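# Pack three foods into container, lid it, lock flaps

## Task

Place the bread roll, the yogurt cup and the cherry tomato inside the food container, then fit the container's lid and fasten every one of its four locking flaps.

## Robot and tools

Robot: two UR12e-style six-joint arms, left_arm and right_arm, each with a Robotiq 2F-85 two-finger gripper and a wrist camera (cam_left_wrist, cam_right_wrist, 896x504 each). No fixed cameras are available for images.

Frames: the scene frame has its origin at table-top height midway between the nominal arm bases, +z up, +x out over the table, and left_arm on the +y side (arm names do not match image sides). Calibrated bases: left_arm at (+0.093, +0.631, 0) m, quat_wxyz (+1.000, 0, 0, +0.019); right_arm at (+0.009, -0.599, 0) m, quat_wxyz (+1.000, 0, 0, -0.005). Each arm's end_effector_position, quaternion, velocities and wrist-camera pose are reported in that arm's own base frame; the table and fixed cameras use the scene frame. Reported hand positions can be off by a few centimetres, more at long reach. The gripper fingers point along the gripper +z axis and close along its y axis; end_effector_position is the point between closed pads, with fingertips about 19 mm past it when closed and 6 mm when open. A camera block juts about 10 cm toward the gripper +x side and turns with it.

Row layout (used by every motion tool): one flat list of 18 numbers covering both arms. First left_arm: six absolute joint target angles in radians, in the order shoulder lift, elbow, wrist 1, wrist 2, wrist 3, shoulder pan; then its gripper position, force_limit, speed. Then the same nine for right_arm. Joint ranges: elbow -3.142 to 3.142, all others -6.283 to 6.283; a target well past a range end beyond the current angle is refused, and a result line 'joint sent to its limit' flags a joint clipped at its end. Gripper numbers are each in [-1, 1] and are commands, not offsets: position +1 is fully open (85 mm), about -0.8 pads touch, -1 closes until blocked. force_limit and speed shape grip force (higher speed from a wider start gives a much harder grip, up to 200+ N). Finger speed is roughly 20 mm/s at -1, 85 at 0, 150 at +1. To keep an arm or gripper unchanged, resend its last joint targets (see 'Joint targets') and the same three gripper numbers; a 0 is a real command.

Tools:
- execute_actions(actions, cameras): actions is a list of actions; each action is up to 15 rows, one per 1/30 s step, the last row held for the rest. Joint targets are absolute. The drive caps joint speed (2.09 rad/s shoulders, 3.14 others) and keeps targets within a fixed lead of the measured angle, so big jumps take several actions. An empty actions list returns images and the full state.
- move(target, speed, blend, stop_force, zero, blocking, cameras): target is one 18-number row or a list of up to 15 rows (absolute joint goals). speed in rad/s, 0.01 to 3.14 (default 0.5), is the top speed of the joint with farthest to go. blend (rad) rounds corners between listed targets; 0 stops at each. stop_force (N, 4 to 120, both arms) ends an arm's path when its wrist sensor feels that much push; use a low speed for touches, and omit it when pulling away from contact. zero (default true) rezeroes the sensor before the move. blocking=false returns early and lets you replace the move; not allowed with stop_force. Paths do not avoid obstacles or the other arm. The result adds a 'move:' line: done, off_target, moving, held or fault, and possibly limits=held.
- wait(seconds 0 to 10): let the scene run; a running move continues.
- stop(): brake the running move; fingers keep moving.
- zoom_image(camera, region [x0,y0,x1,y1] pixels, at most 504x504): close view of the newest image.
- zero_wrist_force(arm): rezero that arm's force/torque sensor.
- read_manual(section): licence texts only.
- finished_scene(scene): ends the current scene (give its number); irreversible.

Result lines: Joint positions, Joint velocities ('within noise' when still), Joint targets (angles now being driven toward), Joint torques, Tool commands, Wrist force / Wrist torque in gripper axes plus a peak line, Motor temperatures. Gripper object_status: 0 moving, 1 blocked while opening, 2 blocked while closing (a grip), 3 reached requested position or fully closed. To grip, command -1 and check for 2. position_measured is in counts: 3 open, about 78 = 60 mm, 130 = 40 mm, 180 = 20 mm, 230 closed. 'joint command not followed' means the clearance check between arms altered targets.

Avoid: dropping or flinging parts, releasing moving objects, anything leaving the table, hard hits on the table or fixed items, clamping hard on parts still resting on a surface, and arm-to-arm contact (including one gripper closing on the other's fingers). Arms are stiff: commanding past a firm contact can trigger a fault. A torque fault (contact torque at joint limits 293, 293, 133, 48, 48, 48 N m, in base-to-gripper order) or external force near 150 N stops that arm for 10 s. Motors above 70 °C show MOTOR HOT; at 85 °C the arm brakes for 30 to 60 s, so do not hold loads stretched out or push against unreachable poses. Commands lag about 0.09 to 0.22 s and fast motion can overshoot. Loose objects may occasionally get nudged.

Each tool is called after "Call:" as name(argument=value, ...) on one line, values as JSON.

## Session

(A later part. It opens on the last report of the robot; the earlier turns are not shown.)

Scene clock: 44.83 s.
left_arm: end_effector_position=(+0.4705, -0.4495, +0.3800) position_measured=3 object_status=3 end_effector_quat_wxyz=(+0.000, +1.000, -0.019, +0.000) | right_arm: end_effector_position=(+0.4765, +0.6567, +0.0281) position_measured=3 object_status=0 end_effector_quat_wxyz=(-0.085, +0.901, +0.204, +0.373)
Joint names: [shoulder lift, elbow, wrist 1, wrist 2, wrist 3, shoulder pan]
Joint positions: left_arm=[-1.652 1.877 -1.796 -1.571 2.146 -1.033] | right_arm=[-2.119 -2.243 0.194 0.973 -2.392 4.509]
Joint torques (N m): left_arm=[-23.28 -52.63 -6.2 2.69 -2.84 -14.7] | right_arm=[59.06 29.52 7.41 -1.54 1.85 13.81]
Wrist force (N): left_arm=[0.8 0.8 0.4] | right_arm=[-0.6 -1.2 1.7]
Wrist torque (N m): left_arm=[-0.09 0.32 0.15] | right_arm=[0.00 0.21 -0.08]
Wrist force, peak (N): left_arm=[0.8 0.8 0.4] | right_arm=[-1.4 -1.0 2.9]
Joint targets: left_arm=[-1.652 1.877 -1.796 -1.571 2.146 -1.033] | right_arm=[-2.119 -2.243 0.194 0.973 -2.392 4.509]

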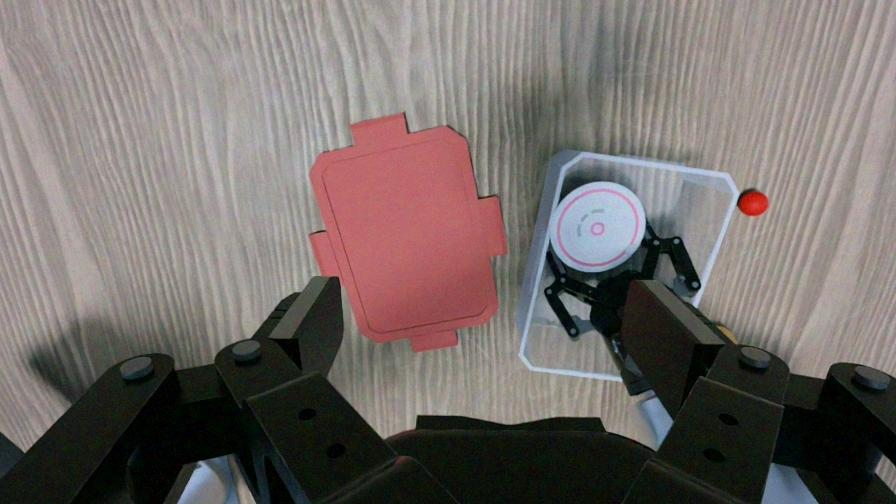

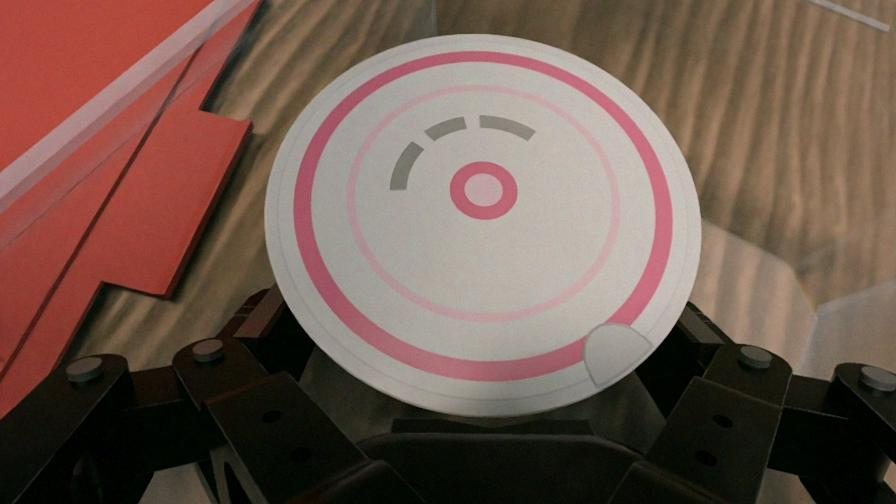

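Call:
move(target=[[-1.6525,1.8774,-1.7957,-1.571,2.146,-1.0334,1,1,1,-1.9553,-2.3301,0.0689,0.9338,-2.3089,4.5868,1,-1,-1],[-1.6525,1.8774,-1.7957,-1.571,2.146,-1.0334,1,1,1,-1.7317,-2.2805,-0.2043,0.9338,-2.3089,4.5868,1,-1,-1],[-1.6525,1.8774,-1.7957,-1.571,2.146,-1.0334,1,1,1,-1.759,-2.0387,-0.9147,1.571,-0.592,4.1303,1,-1,-1]], speed=[0.12,0.4,0.8], blend=[0.02,0.05,0], cameras=["all"])

Scene clock: 50.03 s.
left_arm: end_effector_position=(+0.4705, -0.4495, +0.3800) position_measured=3 object_status=3 end_effector_quat_wxyz=(+0.000, +1.000, -0.019, +0.000) | right_arm: end_effector_position=(+0.5233, +0.4785, +0.1500) position_measured=3 object_status=3 end_effector_quat_wxyz=(+0.000, +0.711, -0.704, +0.000)
Joint names: [shoulder lift, elbow, wrist 1, wrist 2, wrist 3, shoulder pan]
Joint positions: left_arm=[-1.652 1.877 -1.796 -1.571 2.146 -1.033] | right_arm=[-1.759 -2.039 -0.915 1.571 -0.592 4.13]
Joint torques (N m): left_arm=[-24.59 -53 -5.88 2.91 -2.86 -15.4] | right_arm=[46.34 53.13 1.38 2.68 2.56 -14.97]
Wrist force (N): left_arm=[0.4 0.3 0.4] | right_arm=[-0.9 -1.8 0.9]
Wrist torque (N m): left_arm=[-0.17 0.38 0.15] | right_arm=[-0.14 0.29 -0.37]
Wrist force, peak (N): left_arm=[0.6 0.7 0.7] | right_arm=[-0.3 -1.3 3.1]
Joint targets: left_arm=[-1.652 1.877 -1.796 -1.571 2.146 -1.033] | right_arm=[-1.759 -2.039 -0.915 1.571 -0.592 4.130]
move: done

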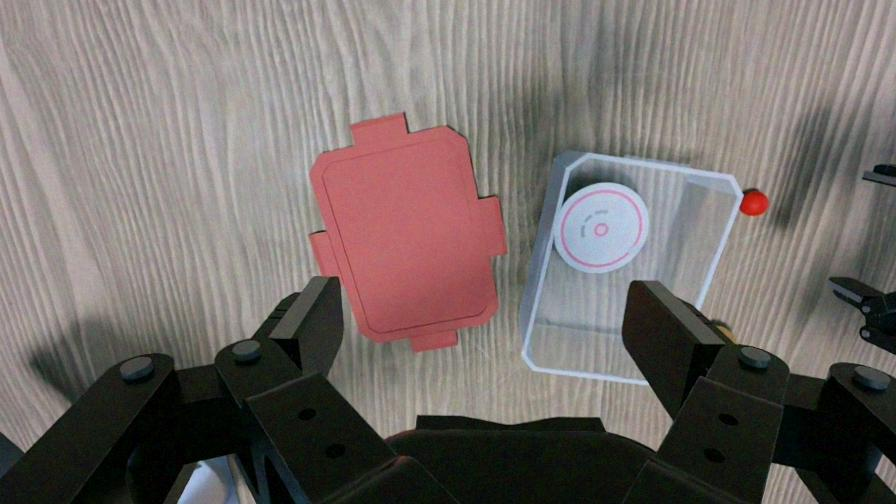

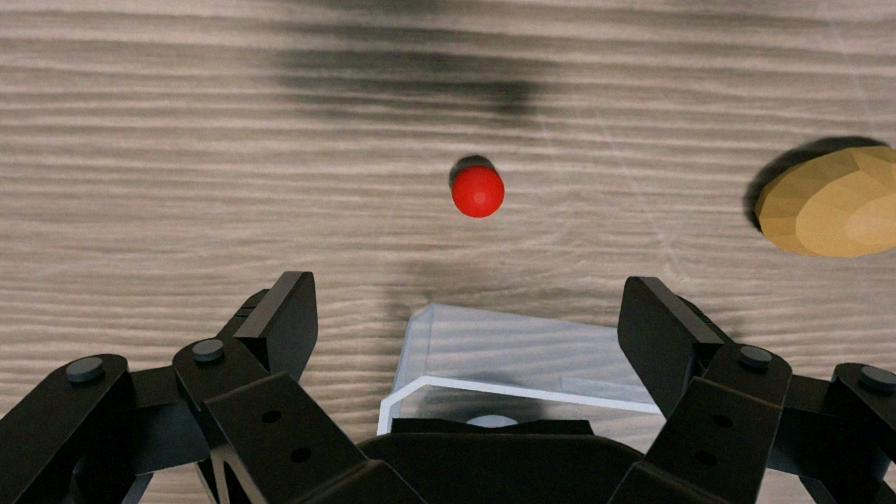

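Call:
move(target=[[-1.6525,1.8774,-1.7957,-1.571,2.146,-1.0334,1,1,1,-1.9148,-2.1465,-0.6511,1.571,-0.5784,4.144,1,-1,-1],[-1.6525,1.8774,-1.7957,-1.571,2.146,-1.0334,1,1,1,-1.9148,-2.1465,-0.6511,1.571,-0.5784,4.144,-1,-0.9,-0.8]], speed=0.25, cameras=["cam_right_wrist"])

Scene clock: 54.07 s.
left_arm: end_effector_position=(+0.4705, -0.4495, +0.3800) position_measured=3 object_status=3 end_effector_quat_wxyz=(+0.000, +1.000, -0.019, +0.000) | right_arm: end_effector_position=(+0.5089, +0.4734, +0.0190) position_measured=165 object_status=2 end_effector_quat_wxyz=(+0.000, +0.711, -0.704, +0.000)
Joint names: [shoulder lift, elbow, wrist 1, wrist 2, wrist 3, shoulder pan]
Joint positions: left_arm=[-1.652 1.877 -1.796 -1.571 2.146 -1.033] | right_arm=[-1.915 -2.147 -0.651 1.571 -0.578 4.144]
Joint torques (N m): left_arm=[-23.8 -53.37 -6.06 2.69 -2.7 -16.76] | right_arm=[53.64 23.66 3.2 0.68 2.28 17.73]
Wrist force (N): left_arm=[0.5 0.4 0.5] | right_arm=[-0.1 -3.9 -14.4]
Wrist torque (N m): left_arm=[-0.16 0.37 0.15] | right_arm=[0.31 0.31 -0.36]
Wrist force, peak (N): left_arm=[0.8 0.7 0.5] | right_arm=[-0.7 -4.2 -14.3]
Joint targets: left_arm=[-1.652 1.877 -1.796 -1.571 2.146 -1.033] | right_arm=[-1.915 -2.147 -0.651 1.571 -0.578 4.144]
move: done
Images, in order (width x height): cam_right_wrist 896x504.

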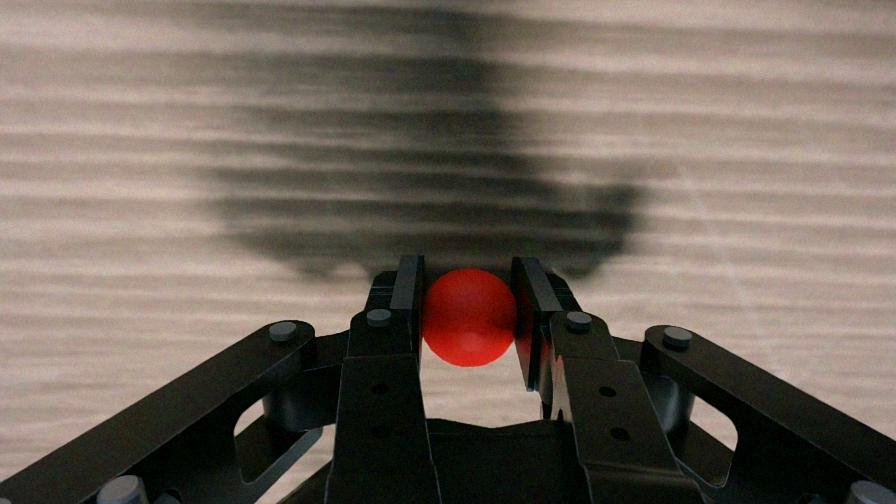

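Call:
move(target=[[-1.6525,1.8774,-1.7957,-1.571,2.146,-1.0334,1,1,1,-1.759,-2.0387,-0.9147,1.571,-0.592,4.1303,-1,-0.9,-0.8],[-1.6525,1.8774,-1.7957,-1.571,2.146,-1.0334,1,1,1,-1.7984,-1.9884,-0.9256,1.571,-0.144,4.3883,-1,-0.9,-0.8]], speed=0.4, blend=[0.05,0], cameras=["all"])

Scene clock: 56.83 s.
left_arm: end_effector_position=(+0.4705, -0.4495, +0.3800) position_measured=3 object_status=3 end_effector_quat_wxyz=(+0.000, +1.000, -0.019, +0.000) | right_arm: end_effector_position=(+0.3927, +0.6221, +0.1500) position_measured=165 object_status=2 end_effector_quat_wxyz=(+0.000, -0.641, +0.768, +0.000)
Joint names: [shoulder lift, elbow, wrist 1, wrist 2, wrist 3, shoulder pan]
Joint positions: left_arm=[-1.652 1.877 -1.796 -1.571 2.146 -1.033] | right_arm=[-1.798 -1.988 -0.926 1.571 -0.144 4.388]
Joint torques (N m): left_arm=[-24.11 -51.18 -6.14 2.92 -2.58 -14.84] | right_arm=[48.67 54.07 1.08 0.43 2.43 19.38]
Wrist force (N): left_arm=[0.4 0.4 0.5] | right_arm=[-0.7 -1.1 1.1]
Wrist torque (N m): left_arm=[-0.16 0.38 0.14] | right_arm=[-0.02 0.35 -0.42]
Wrist force, peak (N): left_arm=[0.7 0.7 0.6] | right_arm=[-1.1 -4.4 -14.8]
Joint targets: left_arm=[-1.652 1.877 -1.796 -1.571 2.146 -1.033] | right_arm=[-1.798 -1.988 -0.926 1.571 -0.144 4.388]
move: done

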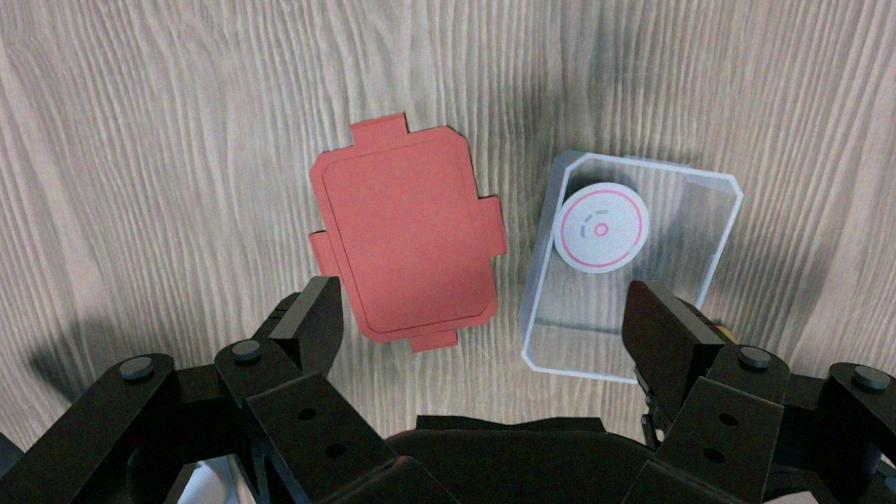

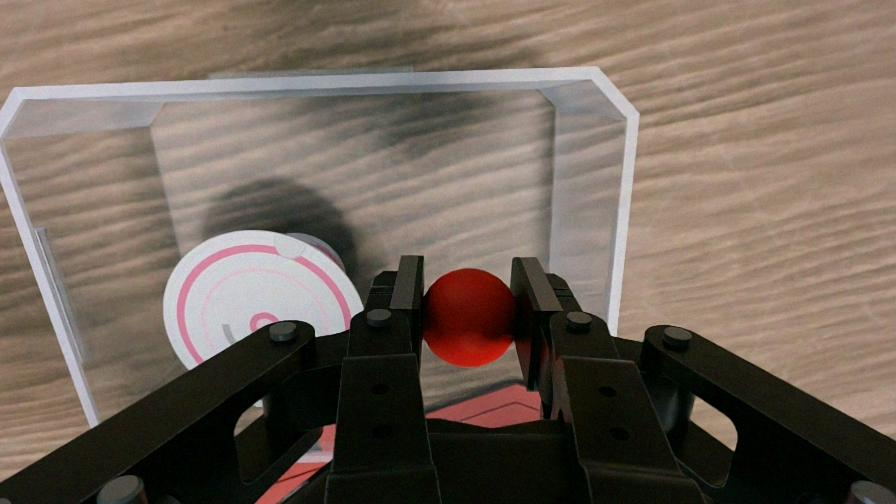

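Call:
move(target=[[-1.6525,1.8774,-1.7957,-1.571,2.146,-1.0334,1,1,1,-1.7673,-2.0283,-0.9168,1.571,-0.1304,4.402,-1,-0.9,-0.8],[-1.6525,1.8774,-1.7957,-1.571,2.146,-1.0334,1,1,1,-1.9318,-2.1063,-0.6743,1.571,-0.1304,4.402,-1,-0.9,-0.8],[-1.6525,1.8774,-1.7957,-1.571,2.146,-1.0334,1,1,1,-1.9318,-2.1063,-0.6743,1.571,-0.1304,4.402,0.2,-0.9,-1]], speed=0.25, cameras=["all"])

Scene clock: 61.87 s.
left_arm: end_effector_position=(+0.4705, -0.4495, +0.3800) position_measured=3 object_status=3 end_effector_quat_wxyz=(+0.000, +1.000, -0.019, +0.000) | right_arm: end_effector_position=(+0.3775, +0.6068, +0.0235) position_measured=104 object_status=0 end_effector_quat_wxyz=(+0.000, -0.641, +0.768, +0.000)
Joint names: [shoulder lift, elbow, wrist 1, wrist 2, wrist 3, shoulder pan]
Joint positions: left_arm=[-1.652 1.877 -1.796 -1.571 2.146 -1.033] | right_arm=[-1.932 -2.106 -0.674 1.571 -0.13 4.402]
Joint torques (N m): left_arm=[-24.3 -52.15 -5.86 2.93 -3 -15.47] | right_arm=[51.58 24.73 8.14 -0.32 2.11 7.38]
Wrist force (N): left_arm=[0.1 0.6 0.9] | right_arm=[-1.3 -1.4 0.6]
Wrist torque (N m): left_arm=[-0.13 0.42 0.15] | right_arm=[-0.01 0.40 -0.40]
Wrist force, peak (N): left_arm=[0.9 0.8 0.4] | right_arm=[-1.8 -2.1 0.5]
Joint targets: left_arm=[-1.652 1.877 -1.796 -1.571 2.146 -1.033] | right_arm=[-1.932 -2.106 -0.674 1.571 -0.130 4.402]
move: done

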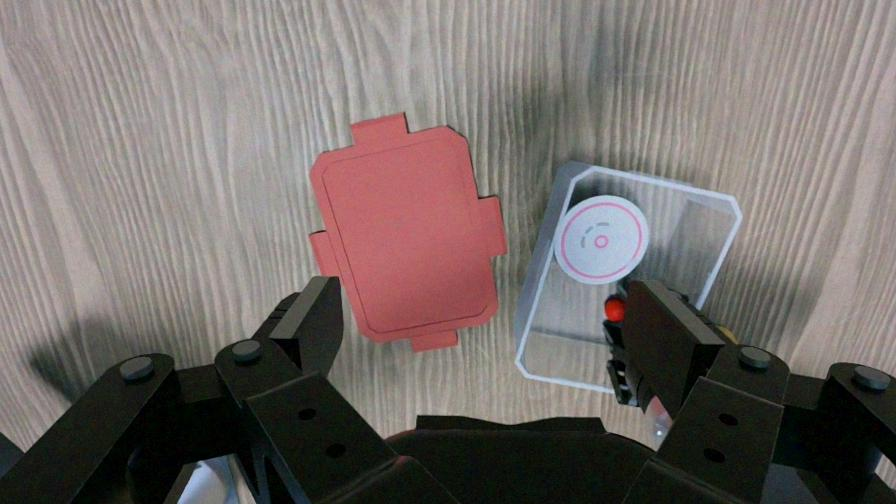

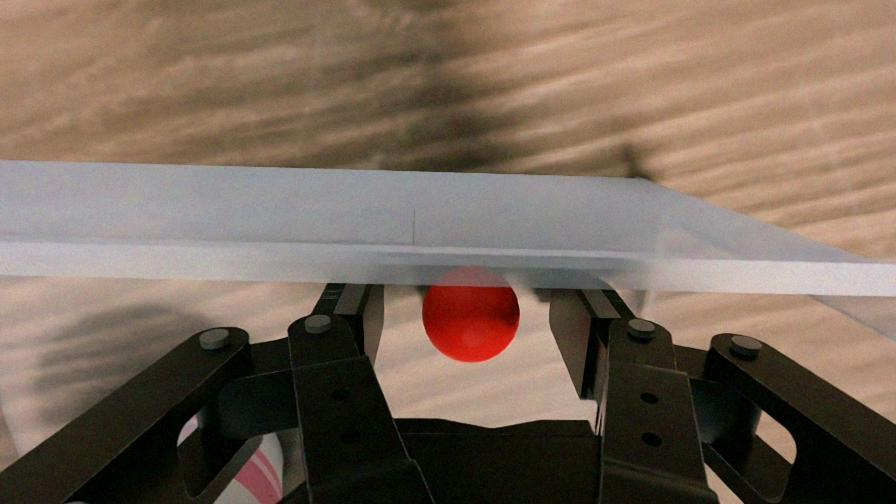

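Call:
move(target=[[-1.6525,1.8774,-1.7957,-1.571,2.146,-1.0334,1,1,1,-1.7673,-2.0283,-0.9168,1.571,-0.1304,4.402,0.2,-0.9,-1],[-1.6525,1.8774,-1.7957,-1.571,2.146,-1.0334,1,1,1,-1.5436,-2.2555,-0.9133,1.571,1.0318,4.4276,1,-1,0]], speed=[0.3,0.6], blend=[0.02,0], cameras=["all"])

Scene clock: 66.13 s.
left_arm: end_effector_position=(+0.4705, -0.4495, +0.3800) position_measured=3 object_status=3 end_effector_quat_wxyz=(+0.000, +1.000, -0.019, +0.000) | right_arm: end_effector_position=(+0.3232, +0.4843, +0.1599) position_measured=3 object_status=0 end_effector_quat_wxyz=(+0.000, -0.127, +0.992, +0.000)
Joint names: [shoulder lift, elbow, wrist 1, wrist 2, wrist 3, shoulder pan]
Joint positions: left_arm=[-1.652 1.877 -1.796 -1.571 2.146 -1.033] | right_arm=[-1.544 -2.256 -0.913 1.571 1.032 4.428]
Joint torques (N m): left_arm=[-22.56 -51.89 -6.24 2.98 -2.78 -14.71] | right_arm=[51.76 33.28 7.91 -0.77 1.98 17.98]
Wrist force (N): left_arm=[0.5 0.6 0.3] | right_arm=[-0.6 -0.3 1.3]
Wrist torque (N m): left_arm=[-0.12 0.36 0.14] | right_arm=[0.14 0.33 -0.42]
Wrist force, peak (N): left_arm=[0.6 0.9 0.5] | right_arm=[-0.5 -0.5 3.1]
Joint targets: left_arm=[-1.652 1.877 -1.796 -1.571 2.146 -1.033] | right_arm=[-1.544 -2.256 -0.913 1.571 1.032 4.428]
move: done

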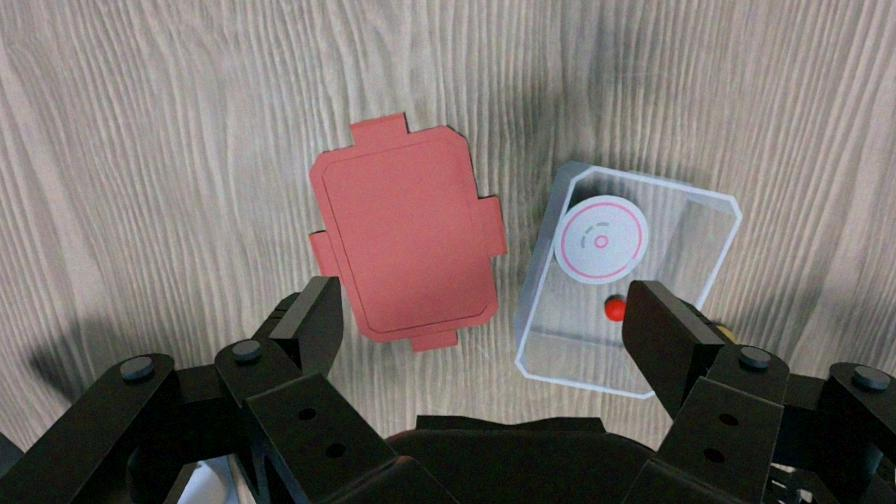

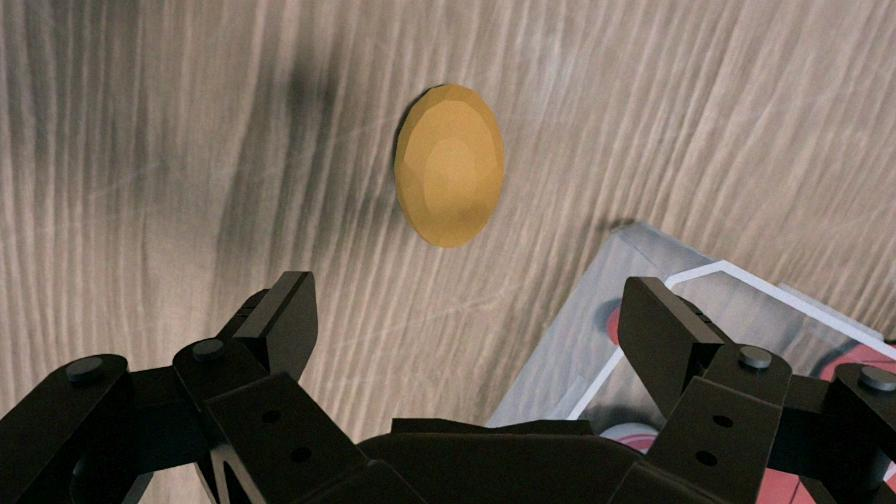

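Call:
move(target=[[-1.6525,1.8774,-1.7957,-1.571,2.146,-1.0334,1,1,1,-1.518,-2.2797,-0.9147,1.571,1.0608,4.4566,1,-1,0],[-1.6525,1.8774,-1.7957,-1.571,2.146,-1.0334,1,1,1,-1.7487,-2.3863,-0.5774,1.571,1.0608,4.4566,1,-1,0],[-1.6525,1.8774,-1.7957,-1.571,2.146,-1.0334,1,1,1,-1.7487,-2.3863,-0.5774,1.571,1.0608,4.4566,-1,-0.8,-0.9],[-1.6525,1.8774,-1.7957,-1.571,2.146,-1.0334,1,1,1,-1.518,-2.2797,-0.9147,1.571,1.0608,4.4566,-1,-0.8,-0.9]], speed=0.25, blend=[0.02,0,0,0], cameras=["cam_right_wrist"])

Scene clock: 71.80 s.
left_arm: end_effector_position=(+0.4705, -0.4495, +0.3800) position_measured=3 object_status=3 end_effector_quat_wxyz=(+0.000, +1.000, -0.019, +0.000) | right_arm: end_effector_position=(+0.3052, +0.4788, +0.1599) position_measured=90 object_status=2 end_effector_quat_wxyz=(+0.000, -0.127, +0.992, +0.000)
Joint names: [shoulder lift, elbow, wrist 1, wrist 2, wrist 3, shoulder pan]
Joint positions: left_arm=[-1.652 1.877 -1.796 -1.571 2.146 -1.033] | right_arm=[-1.518 -2.28 -0.915 1.571 1.061 4.457]
Joint torques (N m): left_arm=[-23.89 -51.1 -5.67 3.25 -2.82 -14.15] | right_arm=[51.44 54.54 1.25 -0.01 1.98 8.42]
Wrist force (N): left_arm=[0.3 0.3 0.4] | right_arm=[-0.4 -0.5 2.0]
Wrist torque (N m): left_arm=[-0.18 0.40 0.14] | right_arm=[0.11 0.28 -0.42]
Wrist force, peak (N): left_arm=[0.9 0.6 0.5] | right_arm=[3.5 -3.3 -25.4]
Joint targets: left_arm=[-1.652 1.877 -1.796 -1.571 2.146 -1.033] | right_arm=[-1.518 -2.280 -0.915 1.571 1.061 4.457]
move: done; blend cut to 0.0145 rad at target 1
Images, in order (width x height): cam_right_wrist 896x504.

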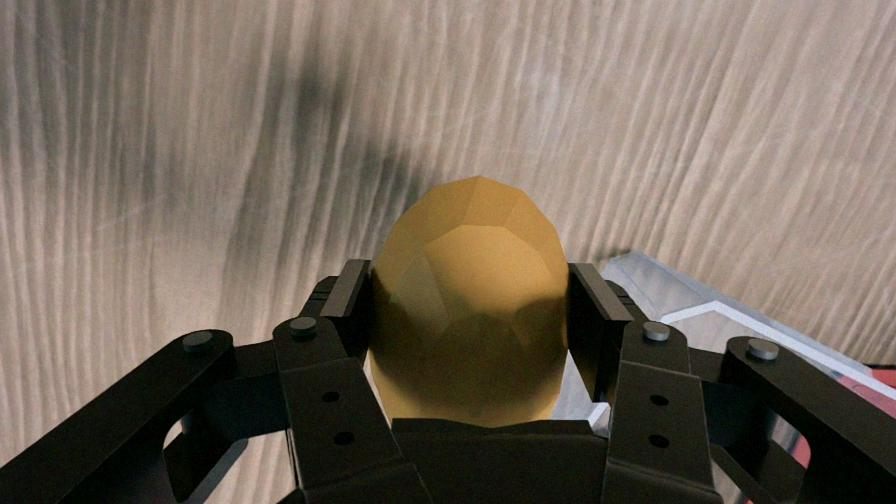

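Call:
move(target=[-1.6525,1.8774,-1.7957,-1.571,2.146,-1.0334,1,1,1,-1.8297,-1.9258,-0.9569,1.571,1.47,4.4118,-1,-0.8,-0.9], speed=0.4, cameras=["all"])

Scene clock: 73.93 s.
left_arm: end_effector_position=(+0.4705, -0.4495, +0.3800) position_measured=3 object_status=3 end_effector_quat_wxyz=(+0.000, +1.000, -0.019, +0.000) | right_arm: end_effector_position=(+0.3865, +0.6589, +0.1598) position_measured=90 object_status=2 end_effector_quat_wxyz=(+0.000, +0.100, +0.995, +0.000)
Joint names: [shoulder lift, elbow, wrist 1, wrist 2, wrist 3, shoulder pan]
Joint positions: left_arm=[-1.652 1.877 -1.796 -1.571 2.146 -1.033] | right_arm=[-1.83 -1.926 -0.957 1.571 1.47 4.412]
Joint torques (N m): left_arm=[-21.13 -51.64 -5.65 3.23 -2.81 -13.49] | right_arm=[54.16 54.08 1.33 -0.66 1.57 -13.21]
Wrist force (N): left_arm=[0.3 0.5 0.2] | right_arm=[-1.1 -1.3 1.6]
Wrist torque (N m): left_arm=[-0.15 0.39 0.14] | right_arm=[-0.10 0.45 -0.41]
Wrist force, peak (N): left_arm=[0.5 1.1 0.5] | right_arm=[0.2 -1.9 2.6]
Joint targets: left_arm=[-1.652 1.877 -1.796 -1.571 2.146 -1.033] | right_arm=[-1.830 -1.926 -0.957 1.571 1.470 4.412]
move: done

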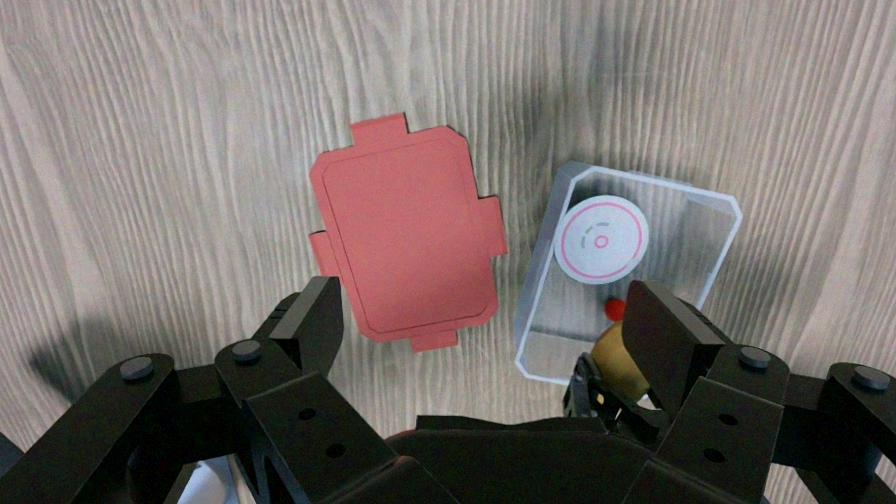

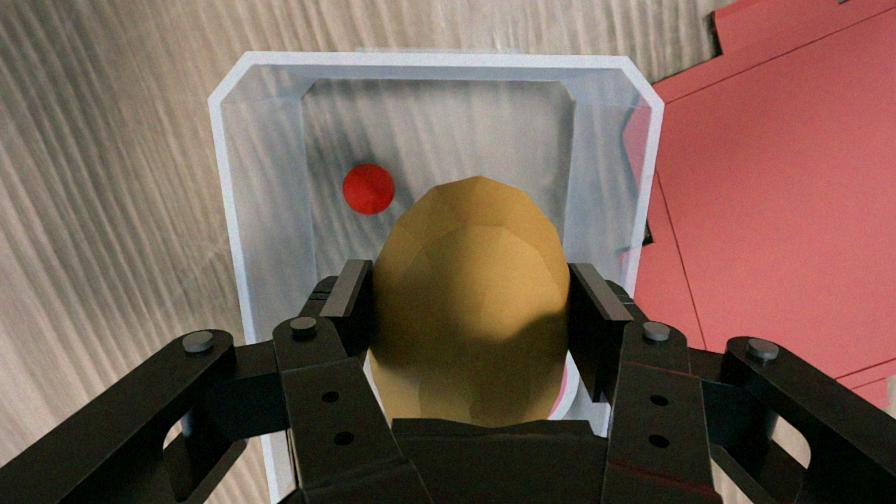

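Call:
move(target=[[-1.6525,1.8774,-1.7957,-1.571,2.146,-1.0334,1,1,1,-1.8544,-1.8922,-0.9658,1.571,1.472,4.414,-1,-0.8,-0.9],[-1.6525,1.8774,-1.7957,-1.571,2.146,-1.0334,1,1,1,-2.0076,-1.9721,-0.7327,1.571,1.472,4.414,-1,-0.8,-0.9],[-1.6525,1.8774,-1.7957,-1.571,2.146,-1.0334,1,1,1,-2.0076,-1.9721,-0.7327,1.571,1.472,4.414,0.42,-0.8,-1],[-1.6525,1.8774,-1.7957,-1.571,2.146,-1.0334,1,1,1,-1.8544,-1.8922,-0.9658,1.571,1.472,4.414,0.42,-0.8,-1]], speed=0.25, cameras=["all"])

Scene clock: 78.40 s.
left_arm: end_effector_position=(+0.4705, -0.4495, +0.3800) position_measured=3 object_status=3 end_effector_quat_wxyz=(+0.000, +1.000, -0.019, +0.000) | right_arm: end_effector_position=(+0.3902, +0.6766, +0.1598) position_measured=76 object_status=3 end_effector_quat_wxyz=(+0.000, +0.100, +0.995, +0.000)
Joint names: [shoulder lift, elbow, wrist 1, wrist 2, wrist 3, shoulder pan]
Joint positions: left_arm=[-1.652 1.877 -1.796 -1.571 2.146 -1.033] | right_arm=[-1.855 -1.892 -0.966 1.571 1.472 4.414]
Joint torques (N m): left_arm=[-25.64 -50.21 -5.95 2.98 -2.84 -11.82] | right_arm=[78.99 54.33 1.15 -0.32 0.43 -2.54]
Wrist force (N): left_arm=[0.4 0.3 0.2] | right_arm=[-0.3 -1.8 1.4]
Wrist torque (N m): left_arm=[-0.17 0.38 0.14] | right_arm=[-0.17 0.30 -0.43]
Wrist force, peak (N): left_arm=[0.5 0.8 0.6] | right_arm=[-0.3 -4.6 -13.9]
Joint targets: left_arm=[-1.652 1.877 -1.796 -1.571 2.146 -1.033] | right_arm=[-1.854 -1.892 -0.966 1.571 1.472 4.414]
move: done

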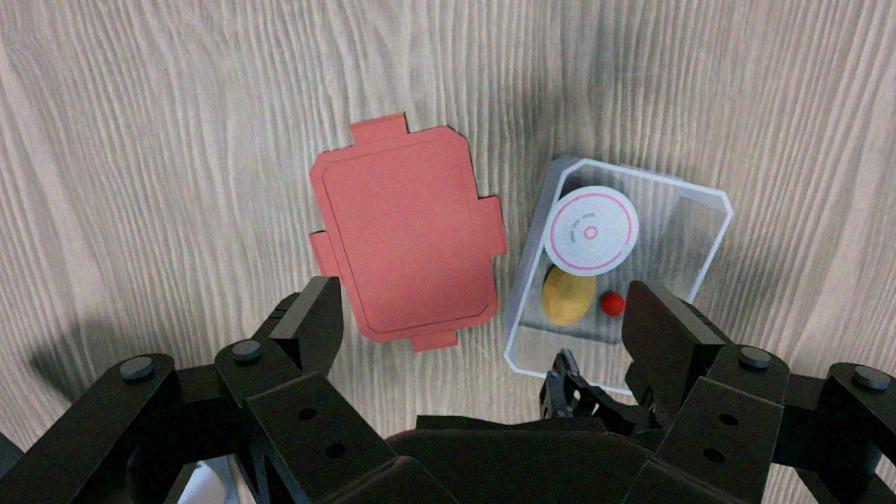

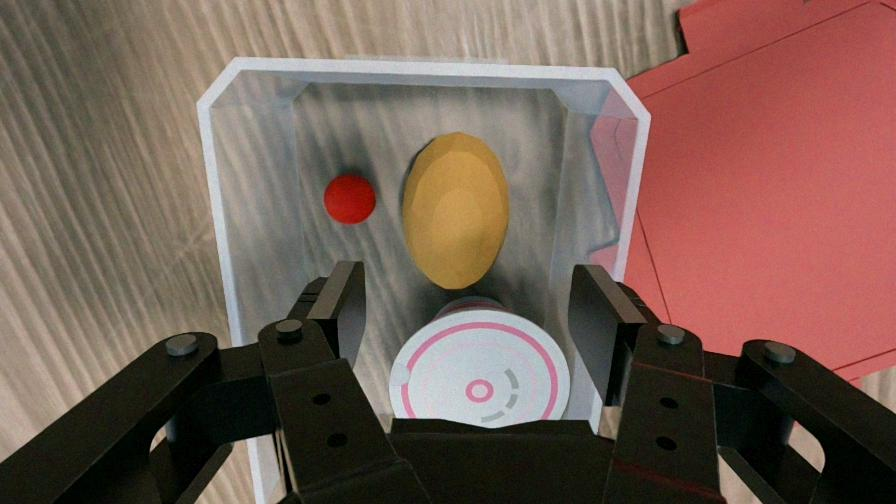

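Call:
move(target=[-1.6525,1.8774,-1.7957,-1.571,2.146,-1.0334,1,1,1,-1.9445,-2.3983,0.6776,1.571,3.1416,4.442,0.42,-0.8,-1], speed=0.6, cameras=["cam_right_wrist"])

Call:
zoom_image(camera="cam_right_wrist", region=[196, 0, 700, 284])

Scene clock: 82.17 s.
left_arm: end_effector_position=(+0.4705, -0.4495, +0.3800) position_measured=3 object_status=3 end_effector_quat_wxyz=(+0.000, +1.000, -0.019, +0.000) | right_arm: end_effector_position=(+0.3644, +0.6627, +0.1800) position_measured=76 object_status=3 end_effector_quat_wxyz=(-0.303, +0.689, +0.524, +0.398)
Joint names: [shoulder lift, elbow, wrist 1, wrist 2, wrist 3, shoulder pan]
Joint positions: left_arm=[-1.652 1.877 -1.796 -1.571 2.146 -1.033] | right_arm=[-1.944 -2.398 0.677 1.571 3.141 4.442]
Joint torques (N m): left_arm=[-25.78 -49.67 -5.39 3.14 -2.59 -12.49] | right_arm=[44.34 11.95 8.28 -0.29 1.39 18.68]
Wrist force (N): left_arm=[0.4 0.8 0.2] | right_arm=[-0.3 -1.1 1.6]
Wrist torque (N m): left_arm=[-0.08 0.38 0.15] | right_arm=[0.03 0.00 -0.08]
Wrist force, peak (N): left_arm=[0.5 1.0 0.3] | right_arm=[-0.8 -2.1 1.8]
Joint targets: left_arm=[-1.652 1.877 -1.796 -1.571 2.146 -1.033] | right_arm=[-1.944 -2.398 0.678 1.571 3.142 4.442]
move: done
Images, in order (width x height): cam_right_wrist 896x504.

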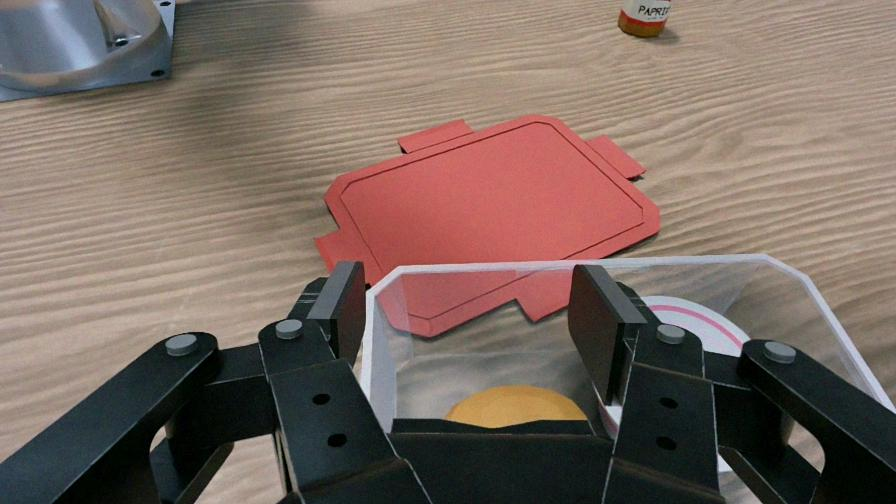

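Scaled by 1.000.

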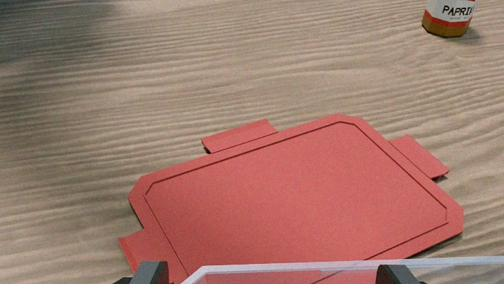

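Call:
move(target=[-1.4996,2.2222,-2.2934,-1.571,2.041,-0.9334,1,1,1,-2.0306,-1.6963,-0.9855,1.571,1.161,4.5188,1,-0.8,0], speed=0.6, cameras=["all"])

Scene clock: 86.63 s.
left_arm: end_effector_position=(+0.4934, -0.3806, +0.1450) position_measured=3 object_status=3 end_effector_quat_wxyz=(+0.000, +0.997, +0.077, +0.000) | right_arm: end_effector_position=(+0.3462, +0.8200, +0.1162) position_measured=3 object_status=3 end_effector_quat_wxyz=(+0.012, +0.015, +0.998, +0.061)
Joint names: [shoulder lift, elbow, wrist 1, wrist 2, wrist 3, shoulder pan]
Joint positions: left_arm=[-1.51 2.199 -2.26 -1.571 2.048 -0.94] | right_arm=[-2.02 -1.779 -0.787 1.571 1.398 4.51]
Joint torques (N m): left_arm=[-29.32 -32.1 -7.18 2.71 -3.35 17.75] | right_arm=[93.86 32.15 8.38 -0.27 1.75 -12.66]
Wrist force (N): left_arm=[0.7 0.5 0.1] | right_arm=[-0.9 -1.4 1.8]
Wrist torque (N m): left_arm=[-0.14 0.32 0.15] | right_arm=[-0.05 0.35 -0.39]
Wrist force, peak (N): left_arm=[0.8 0.0 1.5] | right_arm=[-1.6 -3.9 3.1]
Joint targets: left_arm=[-1.510 2.199 -2.260 -1.571 2.048 -0.940] | right_arm=[-2.020 -1.779 -0.787 1.571 1.398 4.510]
move: held (right_arm; a check stopped the path), off_target (left_arm; braked when a check withheld steps of right_arm); limits=held; left_arm: the wrist 1 is farthest, 0.034 rad from its target; right_arm: the wrist 3 is farthest, 0.237 rad from its target
joint command not followed: on one or more control steps a check withheld the commanded joint targets of the right arm, and it was not sent them on those steps.
cause: the commanded joint targets, or the way to them, would bring a part of the robot too close to another arm (a part of this arm just beyond the wrist 2 and a part of the left arm just beyond the elbow, 12 mm apart when this arm was first held).

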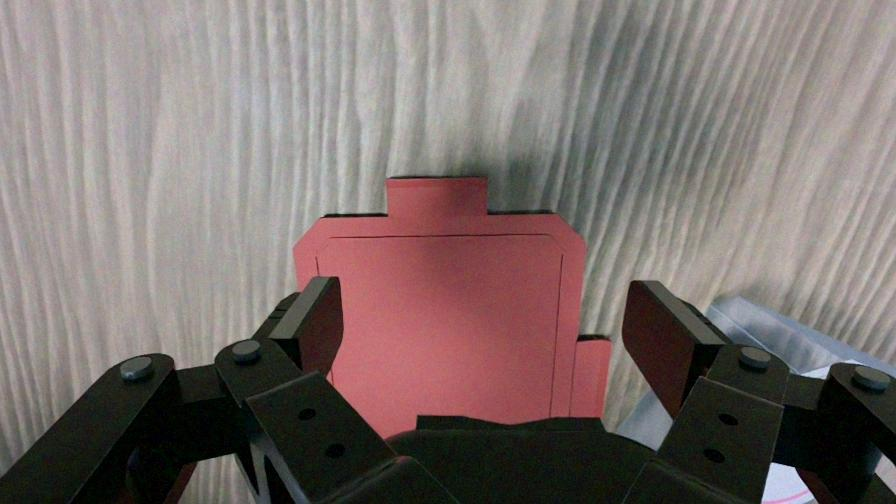

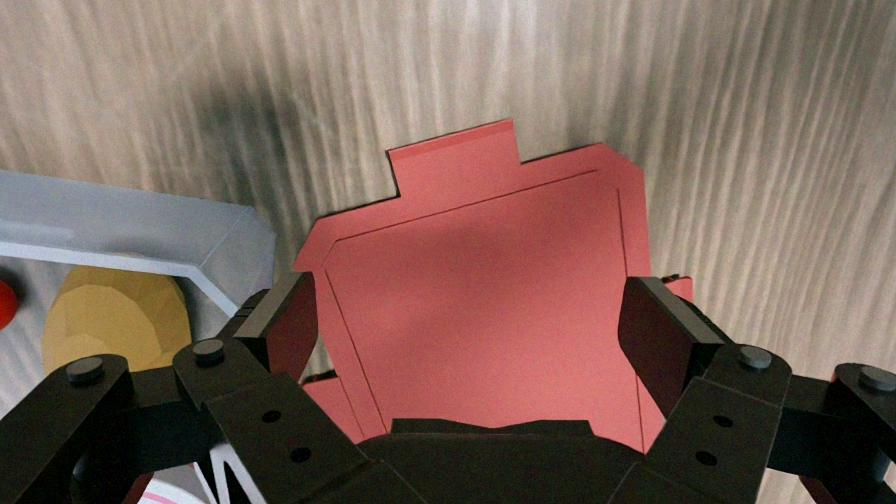

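Call:
move(target=[[-1.57,0.3,-1.57,-0.3,2.2,-0.94,1,1,1,-2.020,-1.779,-0.787,1.571,1.398,4.510,1,-0.8,0],[-1.57,-0.6,-2.2,1.2,2.4,-2.2,1,1,1,-2.020,-1.779,-0.787,1.571,1.398,4.510,1,-0.8,0],[-1.635,-1.7,-1.3774,1.571,2.6403,-3.4891,1,1,1,-2.020,-1.779,-0.787,1.571,1.398,4.510,1,-0.8,0]], speed=1.2, blend=[0.2,0.2,0], cameras=["all"])

Scene clock: 92.47 s.
left_arm: end_effector_position=(+0.6178, -0.4088, +0.3985) position_measured=3 object_status=3 end_effector_quat_wxyz=(+0.000, +0.997, +0.077, +0.000) | right_arm: end_effector_position=(+0.3461, +0.8204, +0.1168) position_measured=3 object_status=3 end_effector_quat_wxyz=(+0.012, +0.015, +0.998, +0.062)
Joint names: [shoulder lift, elbow, wrist 1, wrist 2, wrist 3, shoulder pan]
Joint positions: left_arm=[-1.635 -1.7 -1.377 1.571 2.64 -3.489] | right_arm=[-2.02 -1.779 -0.787 1.571 1.398 4.51]
Joint torques (N m): left_arm=[40.47 39.92 8.07 2.68 3.11 -13.16] | right_arm=[94.89 53.68 8.52 -0.28 2.36 18.69]
Wrist force (N): left_arm=[0.4 1.1 0.2] | right_arm=[-0.7 -1.7 1.9]
Wrist torque (N m): left_arm=[-0.06 0.39 0.01] | right_arm=[-0.10 0.33 -0.40]
Wrist force, peak (N): left_arm=[-4.1 4.9 5.2] | right_arm=[-2.0 -1.7 1.7]
Joint targets: left_arm=[-1.635 -1.700 -1.377 1.571 2.640 -3.489] | right_arm=[-2.020 -1.779 -0.787 1.571 1.398 4.510]
move: done

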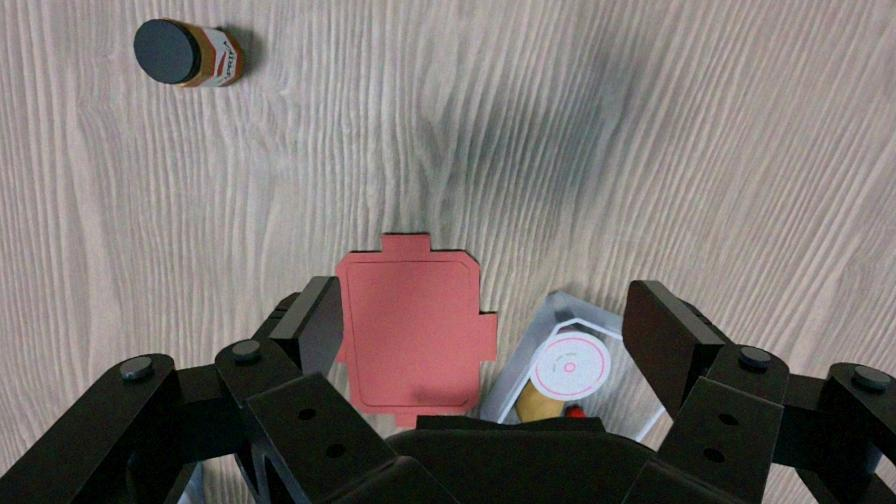

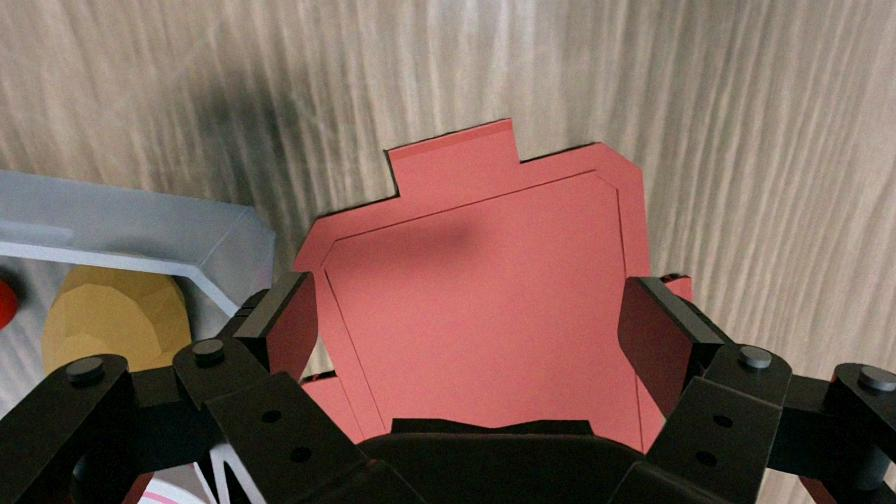

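Call:
move(target=[-1.635,-2.2297,-0.8477,1.571,2.6403,-3.4891,1,1,1,-2.0306,-1.6963,-0.9855,1.571,1.161,4.5188,1,-0.8,0], speed=0.5, cameras=["all"])

Scene clock: 94.27 s.
left_arm: end_effector_position=(+0.4933, -0.3639, +0.1301) position_measured=3 object_status=3 end_effector_quat_wxyz=(+0.000, +0.997, +0.077, +0.000) end_effector_velocity=(+0.001, +0.001, +0.001) end_effector_angular_velocity=(-0.001, -0.005, +0.001) | right_arm: end_effector_position=(+0.3379, +0.8184, +0.1301) position_measured=3 object_status=3 end_effector_quat_wxyz=(+0.000, -0.108, +0.994, +0.000)
Joint names: [shoulder lift, elbow, wrist 1, wrist 2, wrist 3, shoulder pan]
Joint positions: left_arm=[-1.635 -2.23 -0.848 1.571 2.64 -3.489] | right_arm=[-2.031 -1.696 -0.985 1.571 1.161 4.519]
Joint velocities: left_arm=[0.003 -0.002 0.005 0.001 -0.001 0.001] | right_arm=[within noise]
Joint torques (N m): left_arm=[40.67 27.39 7.76 2.32 3.03 -14.92] | right_arm=[72.57 55.31 1.46 -0.32 -2.63 19.63]
Wrist force (N): left_arm=[0.8 0.7 0.4] | right_arm=[-1.1 -1.4 1.4]
Wrist torque (N m): left_arm=[-0.11 0.31 0.01] | right_arm=[-0.06 0.38 -0.24]
Wrist force, peak (N): left_arm=[-1.4 -0.4 2.6] | right_arm=[-1.2 -1.8 2.3]
Joint targets: left_arm=[-1.635 -2.230 -0.848 1.571 2.640 -3.489] | right_arm=[-2.031 -1.696 -0.986 1.571 1.161 4.519]
move: done

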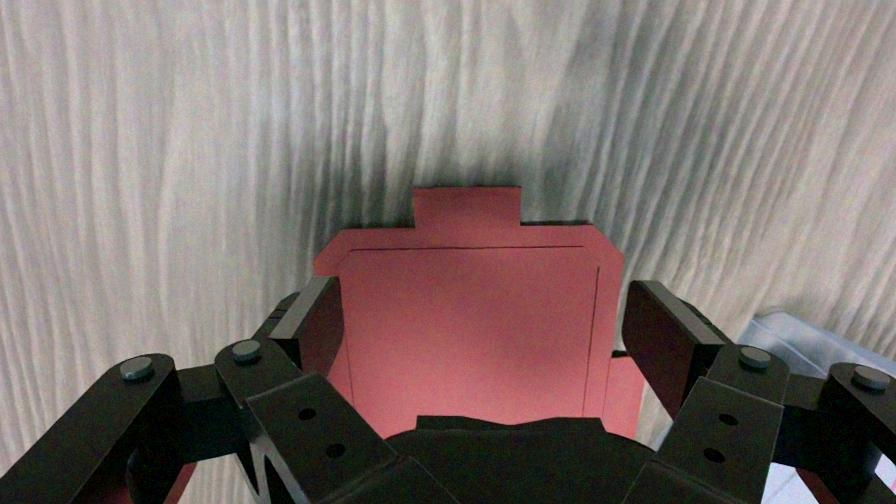

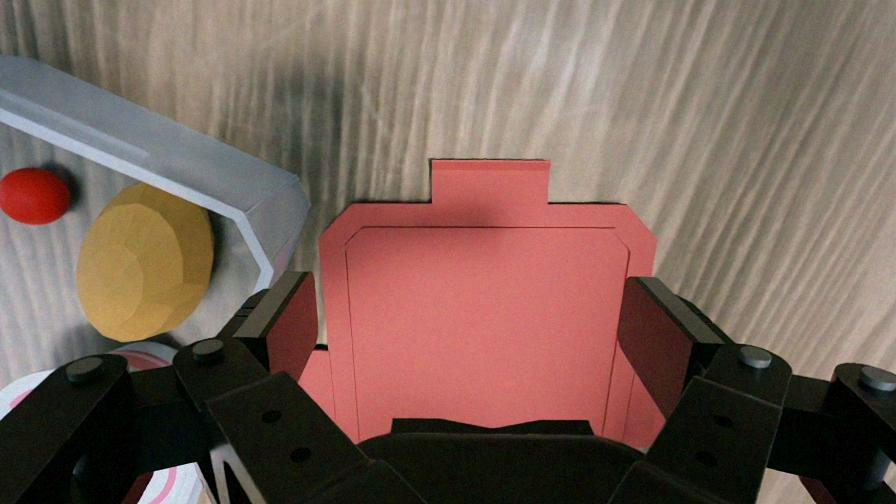

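Call:
move(target=[-1.635,-2.2297,-0.8477,1.571,2.6403,-3.4891,1,1,1,-2.0439,-1.6758,-0.9927,1.571,1.1817,4.5395,1,-0.8,0], speed=0.2)

Call:
move(target=[-1.815,-2.304,-0.5934,1.571,2.6403,-3.4891,1,1,1,-2.1579,-1.7332,-0.8213,1.571,1.1817,4.5395,1,-0.8,0], speed=0.12, stop_force=6, cameras=["all"])

Scene clock: 95.93 s.
left_arm: end_effector_position=(+0.4933, -0.3638, +0.1300) position_measured=3 object_status=3 end_effector_quat_wxyz=(+0.000, +0.997, +0.077, +0.000) | right_arm: end_effector_position=(+0.3226, +0.8345, +0.1299) position_measured=3 object_status=3 end_effector_quat_wxyz=(+0.000, -0.108, +0.994, +0.000)
Joint names: [shoulder lift, elbow, wrist 1, wrist 2, wrist 3, shoulder pan]
Joint positions: left_arm=[-1.635 -2.23 -0.848 1.571 2.64 -3.489] | right_arm=[-2.044 -1.676 -0.993 1.571 1.182 4.539]
Joint torques (N m): left_arm=[55.87 30.42 8.08 2.27 3.07 -7.67] | right_arm=[71.29 54.84 1.34 -0.6 2.11 16.94]
Wrist force (N): left_arm=[0.1 0.6 0.1] | right_arm=[-0.7 -1.3 1.4]
Wrist torque (N m): left_arm=[-0.12 0.42 0.00] | right_arm=[-0.04 0.29 -0.37]
Wrist force, peak (N): left_arm=[0.7 1.1 0.2] | right_arm=[-1.3 -2.1 1.6]
Joint targets: left_arm=[-1.635 -2.230 -0.848 1.571 2.640 -3.489] | right_arm=[-2.044 -1.676 -0.993 1.571 1.182 4.540]
move: done

Scene clock: 99.03 s.
left_arm: end_effector_position=(+0.4932, -0.3638, +0.0175) position_measured=3 object_status=3 end_effector_quat_wxyz=(+0.000, +0.997, +0.077, +0.000) | right_arm: end_effector_position=(+0.3225, +0.8346, +0.0175) position_measured=3 object_status=3 end_effector_quat_wxyz=(+0.000, -0.108, +0.994, +0.000)
Joint names: [shoulder lift, elbow, wrist 1, wrist 2, wrist 3, shoulder pan]
Joint positions: left_arm=[-1.815 -2.304 -0.593 1.571 2.64 -3.489] | right_arm=[-2.158 -1.733 -0.821 1.571 1.182 4.54]
Joint torques (N m): left_arm=[36.96 20.42 7.73 0.95 3.06 5.68] | right_arm=[76.07 27.36 8.35 -0.24 1.56 16.59]
Wrist force (N): left_arm=[0.7 0.5 0.2] | right_arm=[-1.0 -1.3 1.7]
Wrist torque (N m): left_arm=[-0.15 0.34 0.01] | right_arm=[-0.08 0.39 -0.43]
Wrist force, peak (N): left_arm=[1.0 0.8 0.2] | right_arm=[-0.9 -1.7 2.5]
Joint targets: left_arm=[-1.815 -2.304 -0.593 1.571 2.640 -3.489] | right_arm=[-2.158 -1.733 -0.821 1.571 1.182 4.540]
move: done

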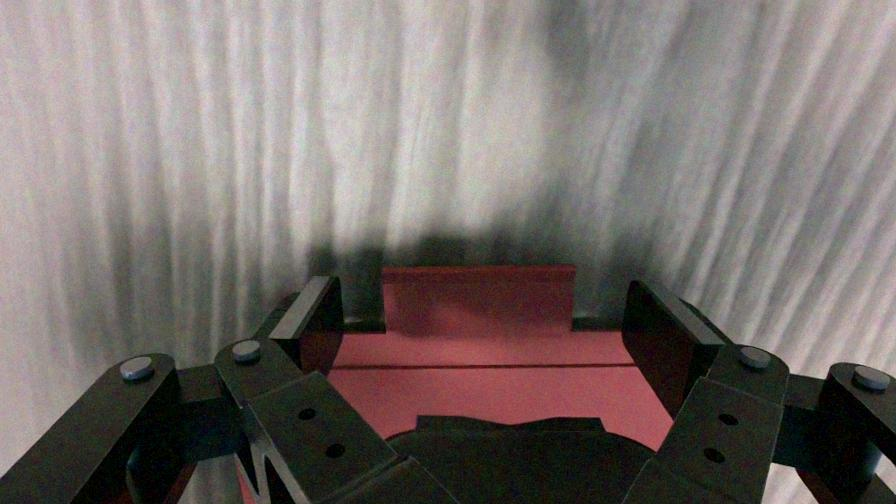

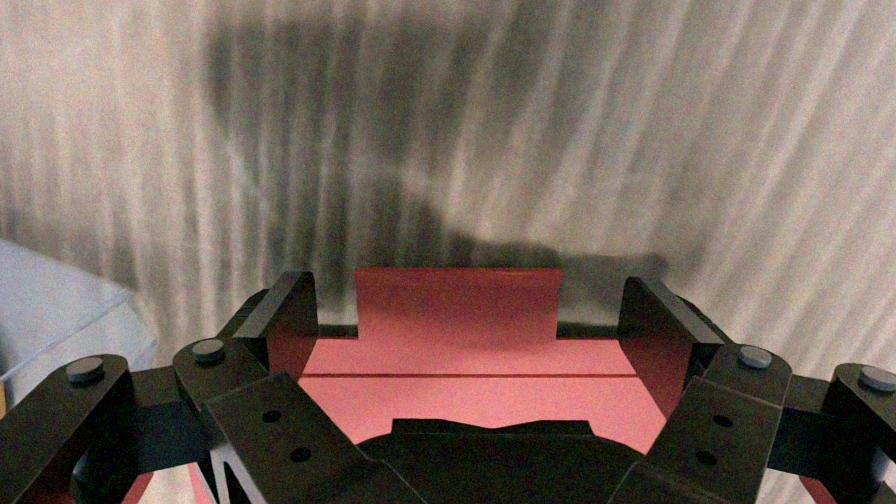

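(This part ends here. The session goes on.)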